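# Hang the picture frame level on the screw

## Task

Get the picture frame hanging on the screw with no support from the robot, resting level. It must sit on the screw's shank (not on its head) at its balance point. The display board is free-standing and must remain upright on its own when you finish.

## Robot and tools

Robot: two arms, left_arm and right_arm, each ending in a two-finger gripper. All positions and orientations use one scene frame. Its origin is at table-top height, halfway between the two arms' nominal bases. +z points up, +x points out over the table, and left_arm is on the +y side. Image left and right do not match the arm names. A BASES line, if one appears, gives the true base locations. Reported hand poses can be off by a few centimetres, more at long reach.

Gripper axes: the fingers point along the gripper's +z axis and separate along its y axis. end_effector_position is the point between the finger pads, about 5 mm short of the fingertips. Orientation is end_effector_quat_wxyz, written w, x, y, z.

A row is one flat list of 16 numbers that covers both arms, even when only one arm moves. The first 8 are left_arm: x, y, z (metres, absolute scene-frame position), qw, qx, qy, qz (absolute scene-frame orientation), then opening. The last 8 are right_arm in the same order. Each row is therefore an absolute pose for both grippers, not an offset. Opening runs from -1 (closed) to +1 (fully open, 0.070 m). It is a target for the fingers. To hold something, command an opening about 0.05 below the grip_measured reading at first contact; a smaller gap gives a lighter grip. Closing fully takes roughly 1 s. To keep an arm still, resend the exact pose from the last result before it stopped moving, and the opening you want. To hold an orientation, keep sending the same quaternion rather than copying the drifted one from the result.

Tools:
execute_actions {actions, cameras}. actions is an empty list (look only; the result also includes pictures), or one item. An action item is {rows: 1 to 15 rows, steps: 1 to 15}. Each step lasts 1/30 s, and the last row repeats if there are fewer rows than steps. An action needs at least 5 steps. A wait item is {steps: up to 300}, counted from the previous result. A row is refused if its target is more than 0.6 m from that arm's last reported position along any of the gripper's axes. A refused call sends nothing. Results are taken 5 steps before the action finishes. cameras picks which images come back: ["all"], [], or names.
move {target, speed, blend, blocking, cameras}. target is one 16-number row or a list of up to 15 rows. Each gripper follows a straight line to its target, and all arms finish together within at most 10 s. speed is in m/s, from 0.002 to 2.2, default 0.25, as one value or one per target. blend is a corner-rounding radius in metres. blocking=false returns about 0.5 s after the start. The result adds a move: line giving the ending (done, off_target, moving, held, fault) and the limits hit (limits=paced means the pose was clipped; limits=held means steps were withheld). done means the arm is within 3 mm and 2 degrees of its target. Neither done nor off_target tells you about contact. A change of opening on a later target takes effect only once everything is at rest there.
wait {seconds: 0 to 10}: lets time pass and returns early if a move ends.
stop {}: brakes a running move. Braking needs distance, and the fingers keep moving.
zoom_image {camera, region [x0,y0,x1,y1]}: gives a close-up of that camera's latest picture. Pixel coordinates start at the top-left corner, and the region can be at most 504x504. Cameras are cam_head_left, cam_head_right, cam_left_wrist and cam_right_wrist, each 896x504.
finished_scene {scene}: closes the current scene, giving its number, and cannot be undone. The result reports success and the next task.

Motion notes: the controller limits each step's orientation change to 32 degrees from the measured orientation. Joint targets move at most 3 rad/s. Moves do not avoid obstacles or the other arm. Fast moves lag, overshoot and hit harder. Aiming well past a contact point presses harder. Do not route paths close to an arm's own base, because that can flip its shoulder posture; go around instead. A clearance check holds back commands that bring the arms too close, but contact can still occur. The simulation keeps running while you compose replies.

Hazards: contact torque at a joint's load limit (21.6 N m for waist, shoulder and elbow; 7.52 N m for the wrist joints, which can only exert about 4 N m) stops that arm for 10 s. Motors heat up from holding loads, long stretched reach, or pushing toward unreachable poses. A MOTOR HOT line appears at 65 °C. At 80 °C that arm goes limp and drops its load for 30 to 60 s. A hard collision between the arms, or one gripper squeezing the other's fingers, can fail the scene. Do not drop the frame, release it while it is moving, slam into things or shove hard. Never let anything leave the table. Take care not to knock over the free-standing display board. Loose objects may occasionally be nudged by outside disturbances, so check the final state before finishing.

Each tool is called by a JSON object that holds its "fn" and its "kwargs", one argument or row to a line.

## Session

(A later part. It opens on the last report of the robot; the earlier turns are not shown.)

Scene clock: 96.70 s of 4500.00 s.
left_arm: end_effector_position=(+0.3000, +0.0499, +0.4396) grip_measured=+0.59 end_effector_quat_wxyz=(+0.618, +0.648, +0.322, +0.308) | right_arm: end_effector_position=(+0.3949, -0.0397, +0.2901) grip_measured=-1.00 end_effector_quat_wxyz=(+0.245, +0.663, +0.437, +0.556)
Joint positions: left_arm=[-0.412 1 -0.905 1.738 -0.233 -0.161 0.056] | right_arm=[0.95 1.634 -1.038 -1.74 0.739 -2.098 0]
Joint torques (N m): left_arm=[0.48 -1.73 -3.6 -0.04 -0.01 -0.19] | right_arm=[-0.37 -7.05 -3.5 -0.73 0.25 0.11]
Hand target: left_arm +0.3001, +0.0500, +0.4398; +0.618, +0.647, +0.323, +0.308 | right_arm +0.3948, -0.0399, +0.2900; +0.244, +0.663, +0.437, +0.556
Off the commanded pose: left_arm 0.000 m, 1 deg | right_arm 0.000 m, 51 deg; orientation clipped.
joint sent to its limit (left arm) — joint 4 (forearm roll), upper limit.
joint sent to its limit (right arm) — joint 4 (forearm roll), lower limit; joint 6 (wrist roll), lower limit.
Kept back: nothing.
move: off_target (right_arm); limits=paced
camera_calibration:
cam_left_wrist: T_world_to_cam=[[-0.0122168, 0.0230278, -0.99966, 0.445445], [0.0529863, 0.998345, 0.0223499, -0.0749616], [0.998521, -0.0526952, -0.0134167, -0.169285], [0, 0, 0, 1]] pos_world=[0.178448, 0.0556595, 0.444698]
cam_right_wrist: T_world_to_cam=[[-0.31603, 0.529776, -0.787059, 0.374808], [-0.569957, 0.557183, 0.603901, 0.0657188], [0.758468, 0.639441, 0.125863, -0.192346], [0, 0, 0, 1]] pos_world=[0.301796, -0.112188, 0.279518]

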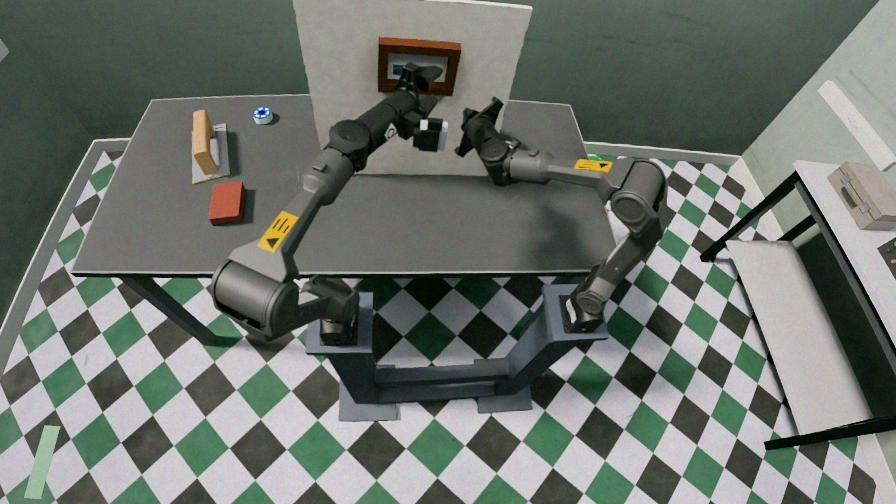

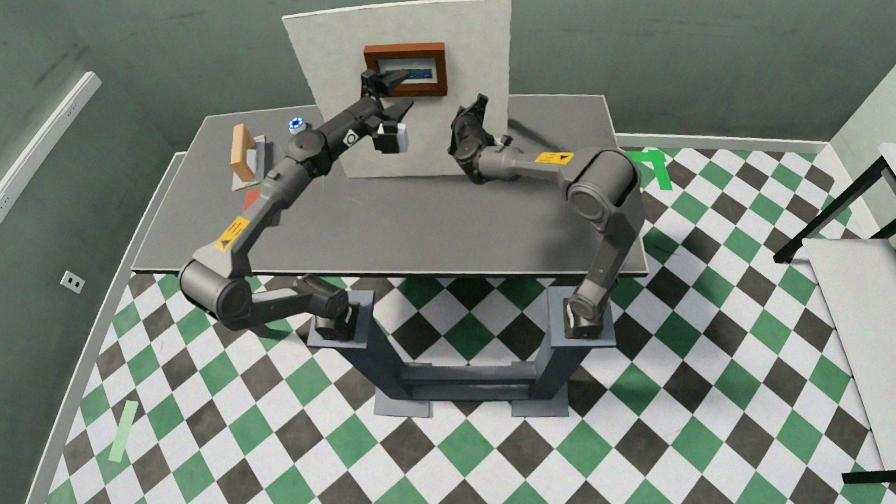

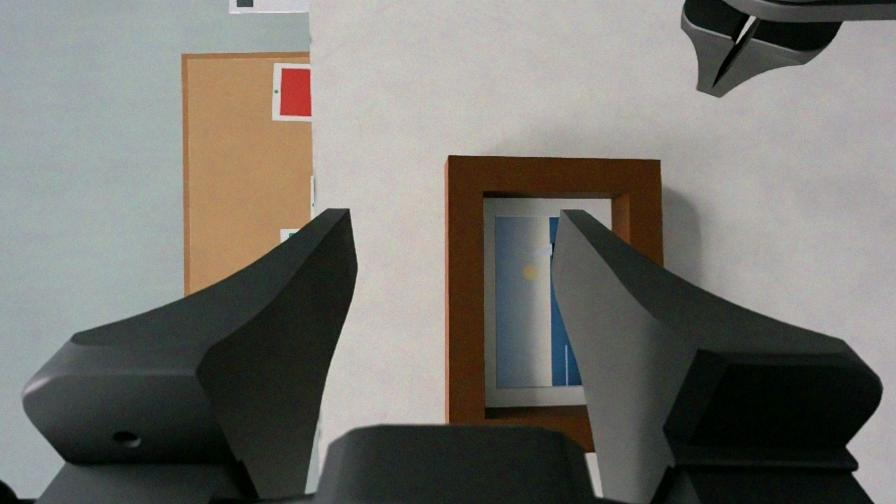

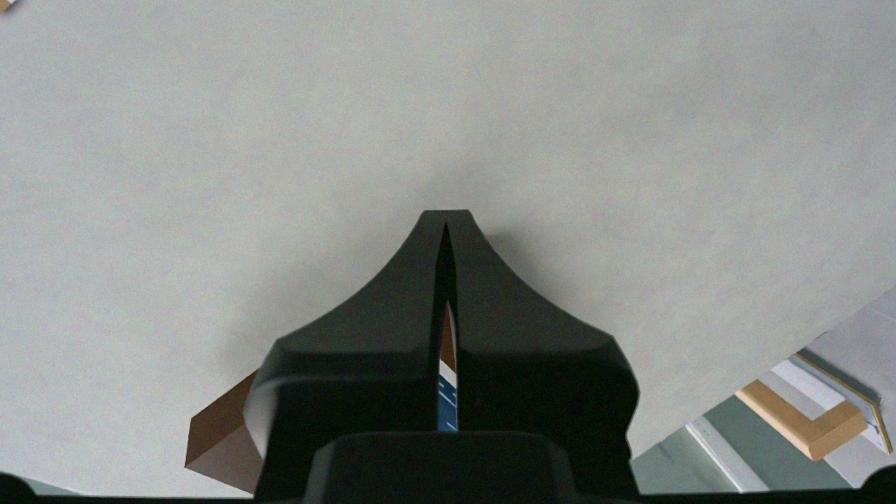

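{"fn": "move", "kwargs": {
  "target": [
    [0.29,0.16,0.45,0.618,0.648,0.322,0.308,-1,0.32,-0.14,0.33,0.245,0.663,0.437,0.556,-1],
    [0.30,0.24,0.50,0.508,0.137,0.829,-0.189,-1,0.28,-0.08,0.40,0.607,-0.656,0.329,-0.306,0.98],
    [0.38,0.17,0.51,0.508,0.137,0.829,-0.189,-1,0.27,0.05,0.41,0.607,-0.656,0.329,-0.306,0.98]
  ],
  "speed": [0.3,0.3,0.2],
  "cameras": ["all"]
}}

Scene clock: 105.33 s of 4500.00 s.
left_arm: end_effector_position=(+0.3808, +0.1702, +0.5095) grip_measured=-1.00 end_effector_quat_wxyz=(+0.629, +0.149, +0.706, -0.289) | right_arm: end_effector_position=(+0.2707, +0.0498, +0.4103) grip_measured=+0.98 end_effector_quat_wxyz=(+0.678, -0.638, +0.268, -0.247)
Joint positions: left_arm=[0.324 1.317 -1.4 1.738 -0.977 -2.027 0] | right_arm=[1.081 1.344 -0.951 0.607 -0.419 -2.098 0.069]
Joint torques (N m): left_arm=[0.51 -5.1 -2.24 0.12 0.03 -0.02] | right_arm=[0.6 -4.6 -3.91 -0.14 -0.74 0.18]
Hand target: left_arm +0.3800, +0.1701, +0.5098; +0.629, +0.150, +0.706, -0.288 | right_arm +0.2703, +0.0499, +0.4098; +0.678, -0.638, +0.269, -0.247
Off the commanded pose: left_arm 0.001 m, 23 deg | right_arm 0.001 m, 13 deg.
joint sent to its limit (left arm) — joint 4 (forearm roll), upper limit.
joint sent to its limit (right arm) — joint 6 (wrist roll), lower limit.
Kept back: nothing.
move: off_target (left_arm, right_arm); target 2's new opening was sent with right_arm's hand 0.000 m and 4 deg from that target
camera_calibration:
cam_left_wrist: T_world_to_cam=[[-0.557406, -0.803814, 0.207802, 0.246751], [-0.586961, 0.204514, -0.783359, 0.588419], [0.587176, -0.558621, -0.585805, 0.29163], [0, 0, 0, 1]] pos_world=[0.311681, 0.240912, 0.580506]
cam_right_wrist: T_world_to_cam=[[0.0281809, -0.0979877, 0.994789, -0.410196], [0.165595, -0.980975, -0.101318, 0.0392732], [0.985791, 0.167587, -0.0114185, -0.152098], [0, 0, 0, 1]] pos_world=[0.154993, 0.0238216, 0.4103]

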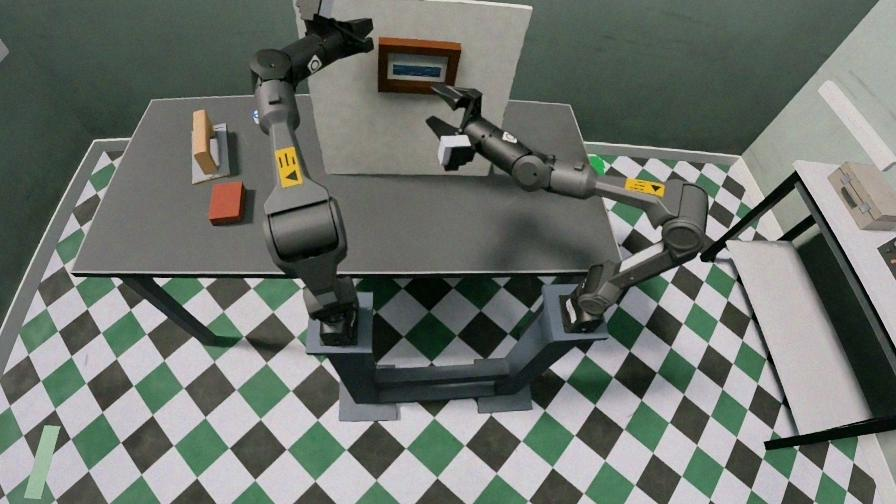

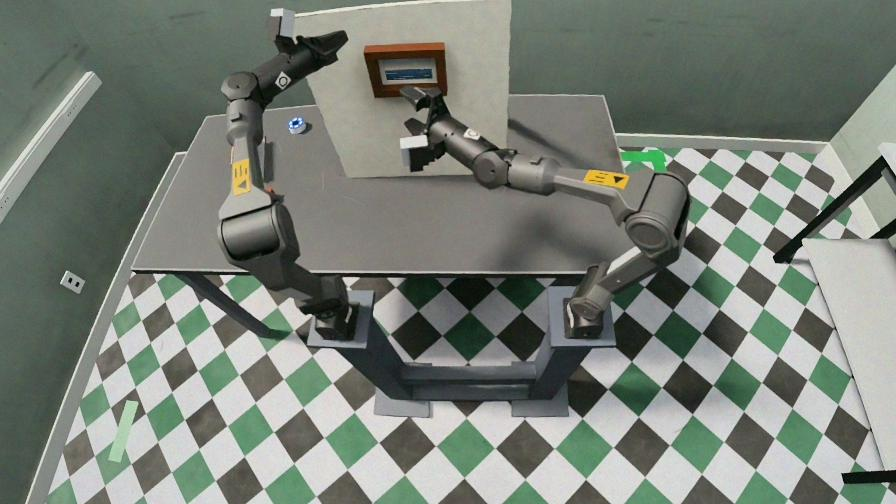

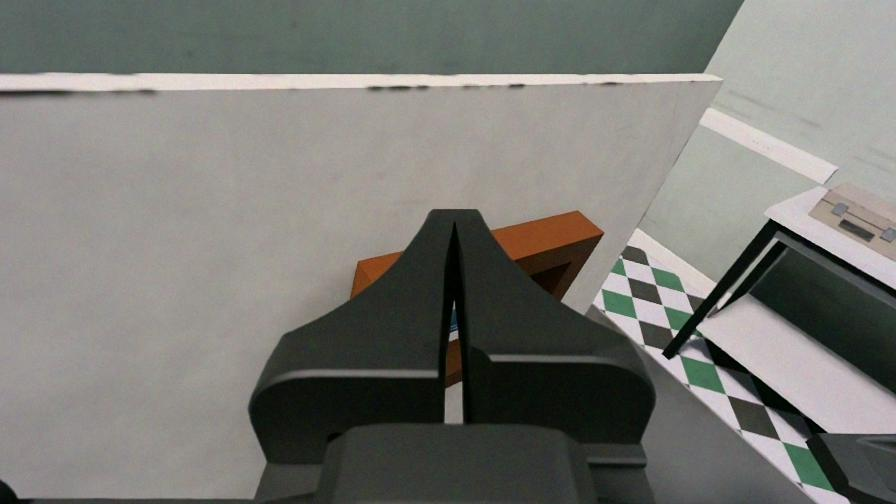

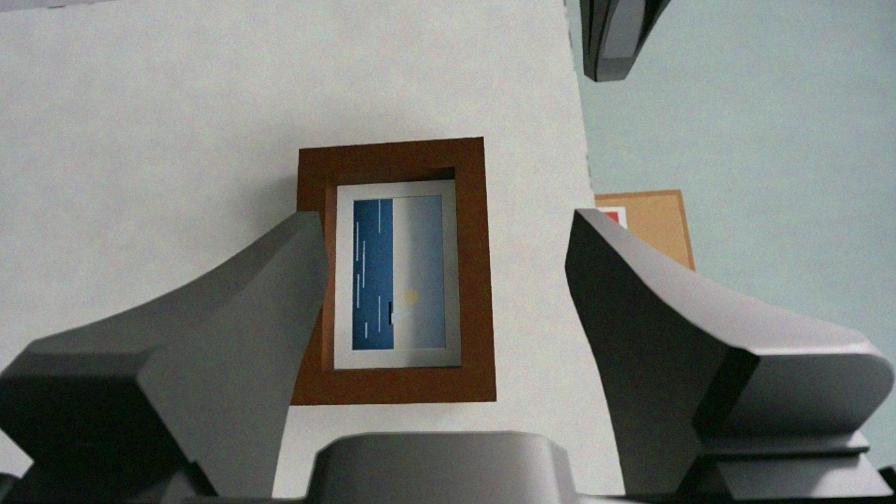

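{"fn": "move", "kwargs": {
  "target": [
    [0.40,0.168,0.47,0.629,0.149,0.706,-0.289,-1,0.27,0.05,0.41,0.678,-0.638,0.268,-0.247,0.98],
    [0.434,0.147,0.455,0.629,0.149,0.706,-0.289,-1,0.27,0.05,0.41,0.678,-0.638,0.268,-0.247,0.98]
  ],
  "speed": [0.15,0.06],
  "cameras": ["cam_left_wrist","cam_right_wrist","cam_head_left"]
}}

{"fn": "zoom_image", "kwargs": {
  "camera": "cam_right_wrist",
  "region": [400, 60, 640, 260]
}}

Scene clock: 107.43 s of 4500.00 s.
left_arm: end_effector_position=(+0.4344, +0.1468, +0.4547) grip_measured=-1.00 end_effector_quat_wxyz=(+0.629, +0.149, +0.706, -0.289) | right_arm: end_effector_position=(+0.2703, +0.0500, +0.4098) grip_measured=+0.98 end_effector_quat_wxyz=(+0.678, -0.638, +0.268, -0.247)
Joint positions: left_arm=[0.171 1.452 -1.307 1.573 -0.804 -1.753 0] | right_arm=[1.082 1.344 -0.95 0.607 -0.419 -2.098 0.069]
Joint torques (N m): left_arm=[0.64 -5.76 -3.29 -0.55 -0.36 -0.16] | right_arm=[0.66 -5.28 -4.33 -0.36 -0.55 0.03]
Hand target: left_arm +0.4340, +0.1470, +0.4550; +0.629, +0.149, +0.706, -0.289 | right_arm +0.2700, +0.0500, +0.4100; +0.678, -0.638, +0.268, -0.247
Off the commanded pose: left_arm 0.001 m, 0 deg | right_arm 0.000 m, 0 deg.
joint sent to its limit (right arm) — joint 6 (wrist roll), lower limit.
Kept back: nothing.
move: done
camera_calibration:
cam_left_wrist: T_world_to_cam=[[-0.55707, -0.803743, 0.208976, 0.26845], [-0.587673, 0.203722, -0.783031, 0.581998], [0.586782, -0.559012, -0.585826, 0.215224], [0, 0, 0, 1]] pos_world=[0.36528, 0.217512, 0.525706]
cam_right_wrist: T_world_to_cam=[[0.0287093, -0.097152, 0.994855, -0.410007], [0.166453, -0.980905, -0.100593, 0.0389618], [0.985631, 0.168485, -0.0119898, -0.151586], [0, 0, 0, 1]] pos_world=[0.154693, 0.0239247, 0.409999]
Images, in order (width x height): cam_head_left 896x504, cam_left_wrist 896x504, cam_right_wrist 896x504.

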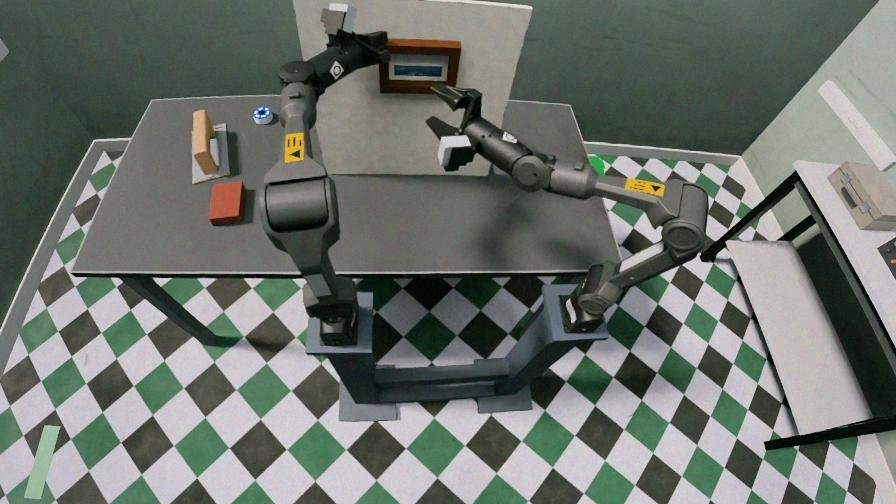

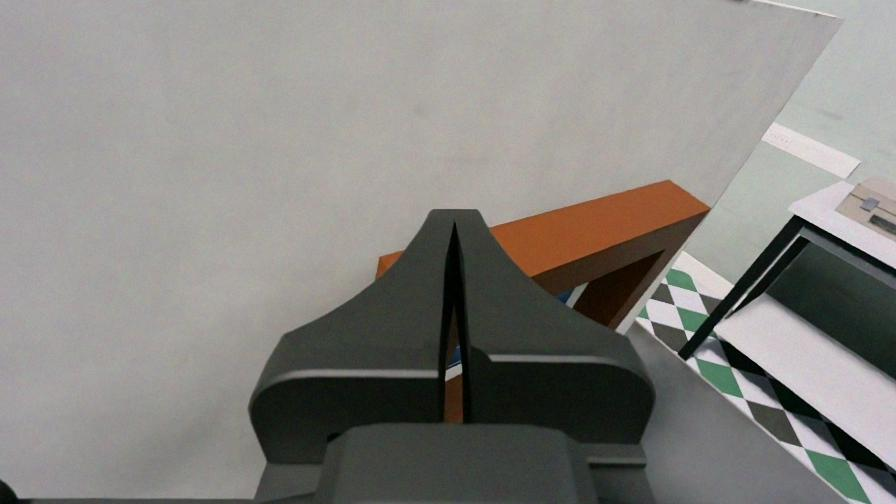

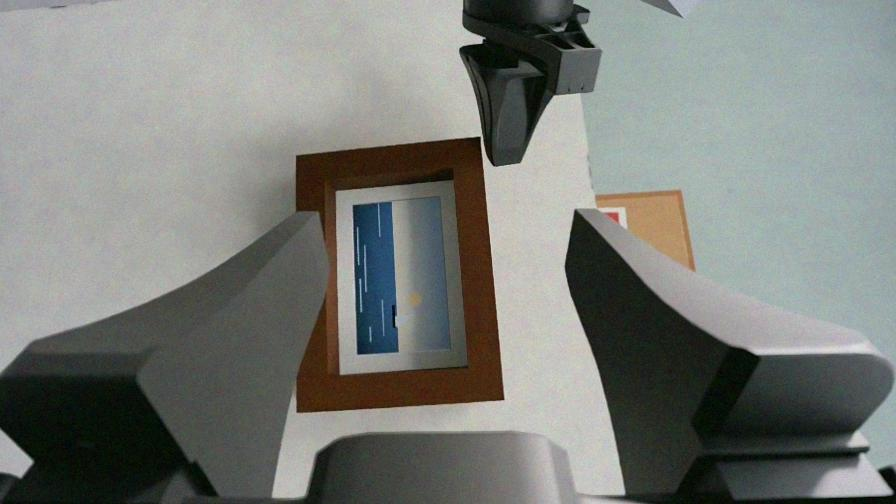

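Scaled by 2.100 from the camera's 896x504 image, which has a finer 1280x720 frame.

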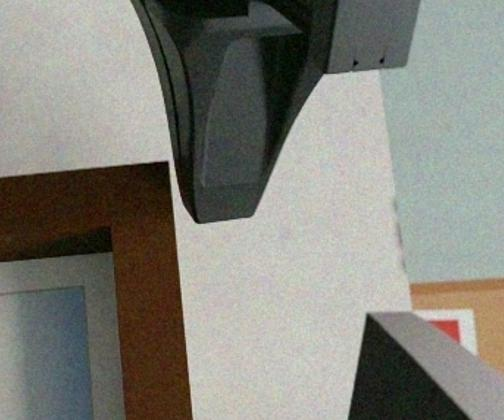

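{"fn": "move", "kwargs": {
  "target": [
    [0.432,0.148,0.485,0.629,0.149,0.706,-0.289,-1,0.27,0.05,0.41,0.678,-0.638,0.268,-0.247,0.98],
    [0.36,0.20,0.50,0.629,0.149,0.706,-0.289,-1,0.27,0.05,0.41,0.678,-0.638,0.268,-0.247,0.98]
  ],
  "speed": [0.04,0.2],
  "cameras": ["cam_left_wrist","cam_right_wrist","cam_head_left"]
}}

{"fn": "zoom_image", "kwargs": {
  "camera": "cam_right_wrist",
  "region": [460, 100, 620, 260]
}}

{"fn": "zoom_image", "kwargs": {
  "camera": "cam_right_wrist",
  "region": [400, 260, 560, 420]
}}

{"fn": "zoom_image", "kwargs": {
  "camera": "cam_right_wrist",
  "region": [520, 0, 640, 220]
}}

Scene clock: 109.57 s of 4500.00 s.
left_arm: end_effector_position=(+0.3596, +0.2001, +0.5006) grip_measured=-1.00 end_effector_quat_wxyz=(+0.630, +0.149, +0.706, -0.288) | right_arm: end_effector_position=(+0.2703, +0.0500, +0.4098) grip_measured=+0.98 end_effector_quat_wxyz=(+0.678, -0.638, +0.268, -0.247)
Joint positions: left_arm=[0.498 1.282 -1.334 1.68 -1.142 -1.963 0] | right_arm=[1.082 1.344 -0.95 0.607 -0.419 -2.098 0.069]
Joint torques (N m): left_arm=[-0.91 -3.44 -2.36 -0.9 0.27 0.05] | right_arm=[0.53 -5.26 -4.92 -0.35 -0.56 -0.11]
Hand target: left_arm +0.3600, +0.2000, +0.5000; +0.629, +0.149, +0.706, -0.289 | right_arm +0.2700, +0.0500, +0.4100; +0.678, -0.638, +0.268, -0.247
Off the commanded pose: left_arm 0.001 m, 0 deg | right_arm 0.000 m, 0 deg.
joint sent to its limit (right arm) — joint 6 (wrist roll), lower limit.
Kept back: nothing.
move: done
camera_calibration:
cam_left_wrist: T_world_to_cam=[[-0.556613, -0.804537, 0.207128, 0.260977], [-0.586426, 0.203894, -0.783921, 0.563127], [0.588462, -0.557806, -0.585291, 0.314742], [0, 0, 0, 1]] pos_world=[0.290282, 0.270713, 0.571607]
cam_right_wrist: T_world_to_cam=[[0.0287093, -0.097152, 0.994855, -0.410007], [0.166453, -0.980905, -0.100593, 0.0389618], [0.985631, 0.168485, -0.0119898, -0.151586], [0, 0, 0, 1]] pos_world=[0.154693, 0.0239247, 0.409999]
Images, in order (width x height): cam_head_left 896x504, cam_left_wrist 896x504, cam_right_wrist 896x504.

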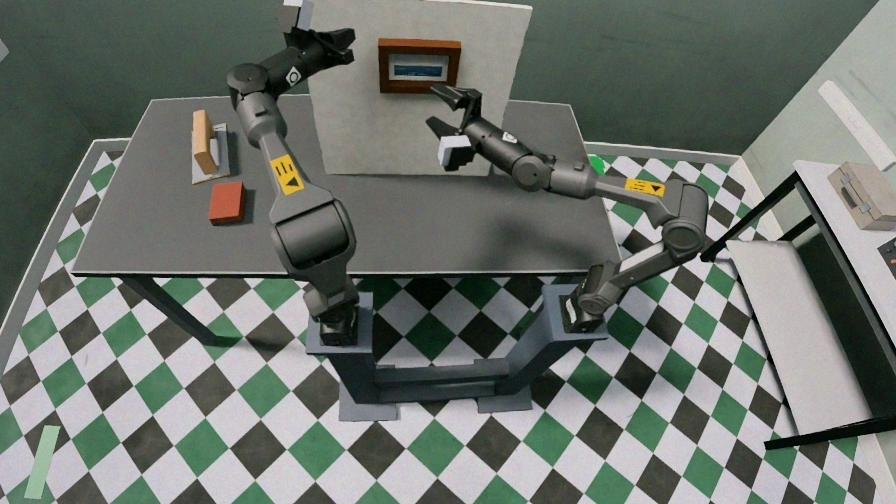

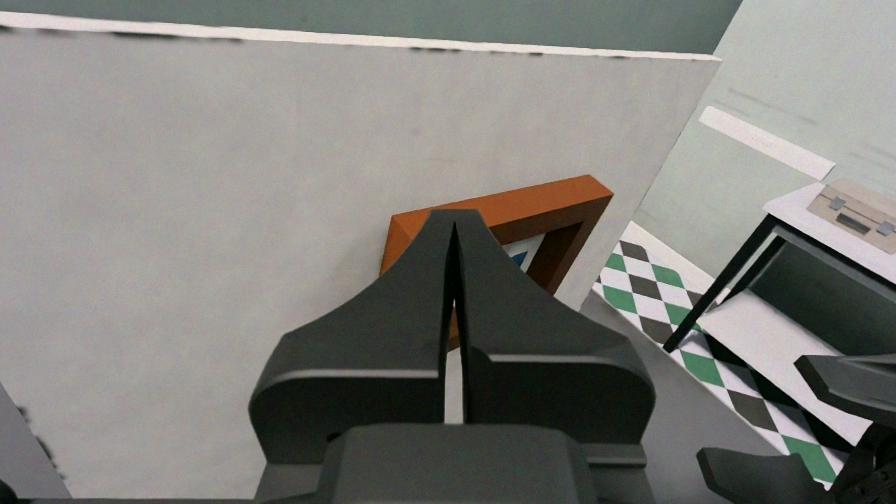

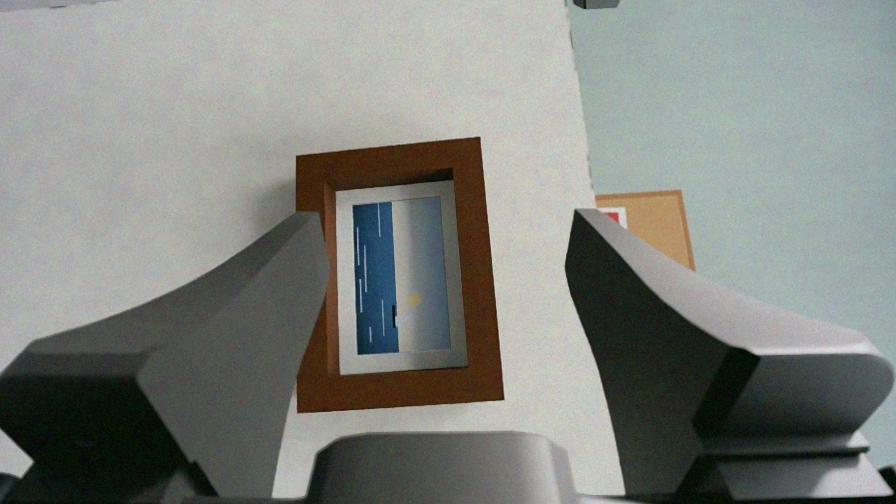

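Scaled by 3.150 from the camera's 896x504 image, which has a finer 1280x720 frame.

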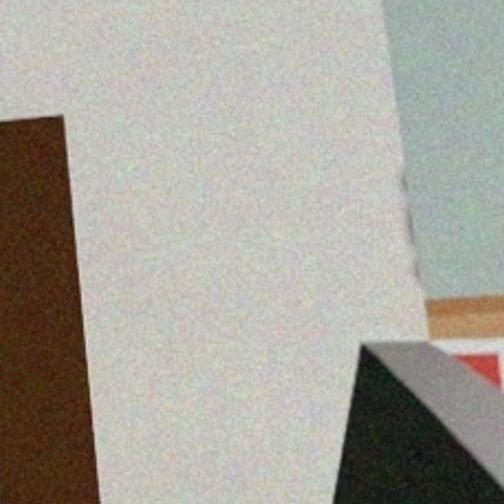

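Scaled by 3.150 from the camera's 896x504 image, which has a finer 1280x720 frame.

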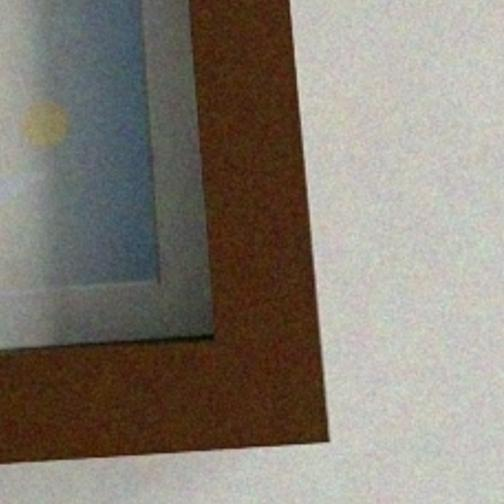

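Scaled by 2.291 from the camera's 896x504 image, which has a finer 1280x720 frame.

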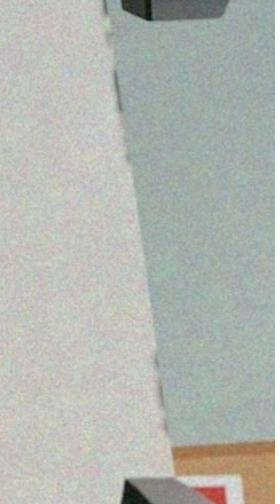

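{"fn": "finished_scene", "kwargs": {
  "scene": 2
}}

The scene is finished: the task was done.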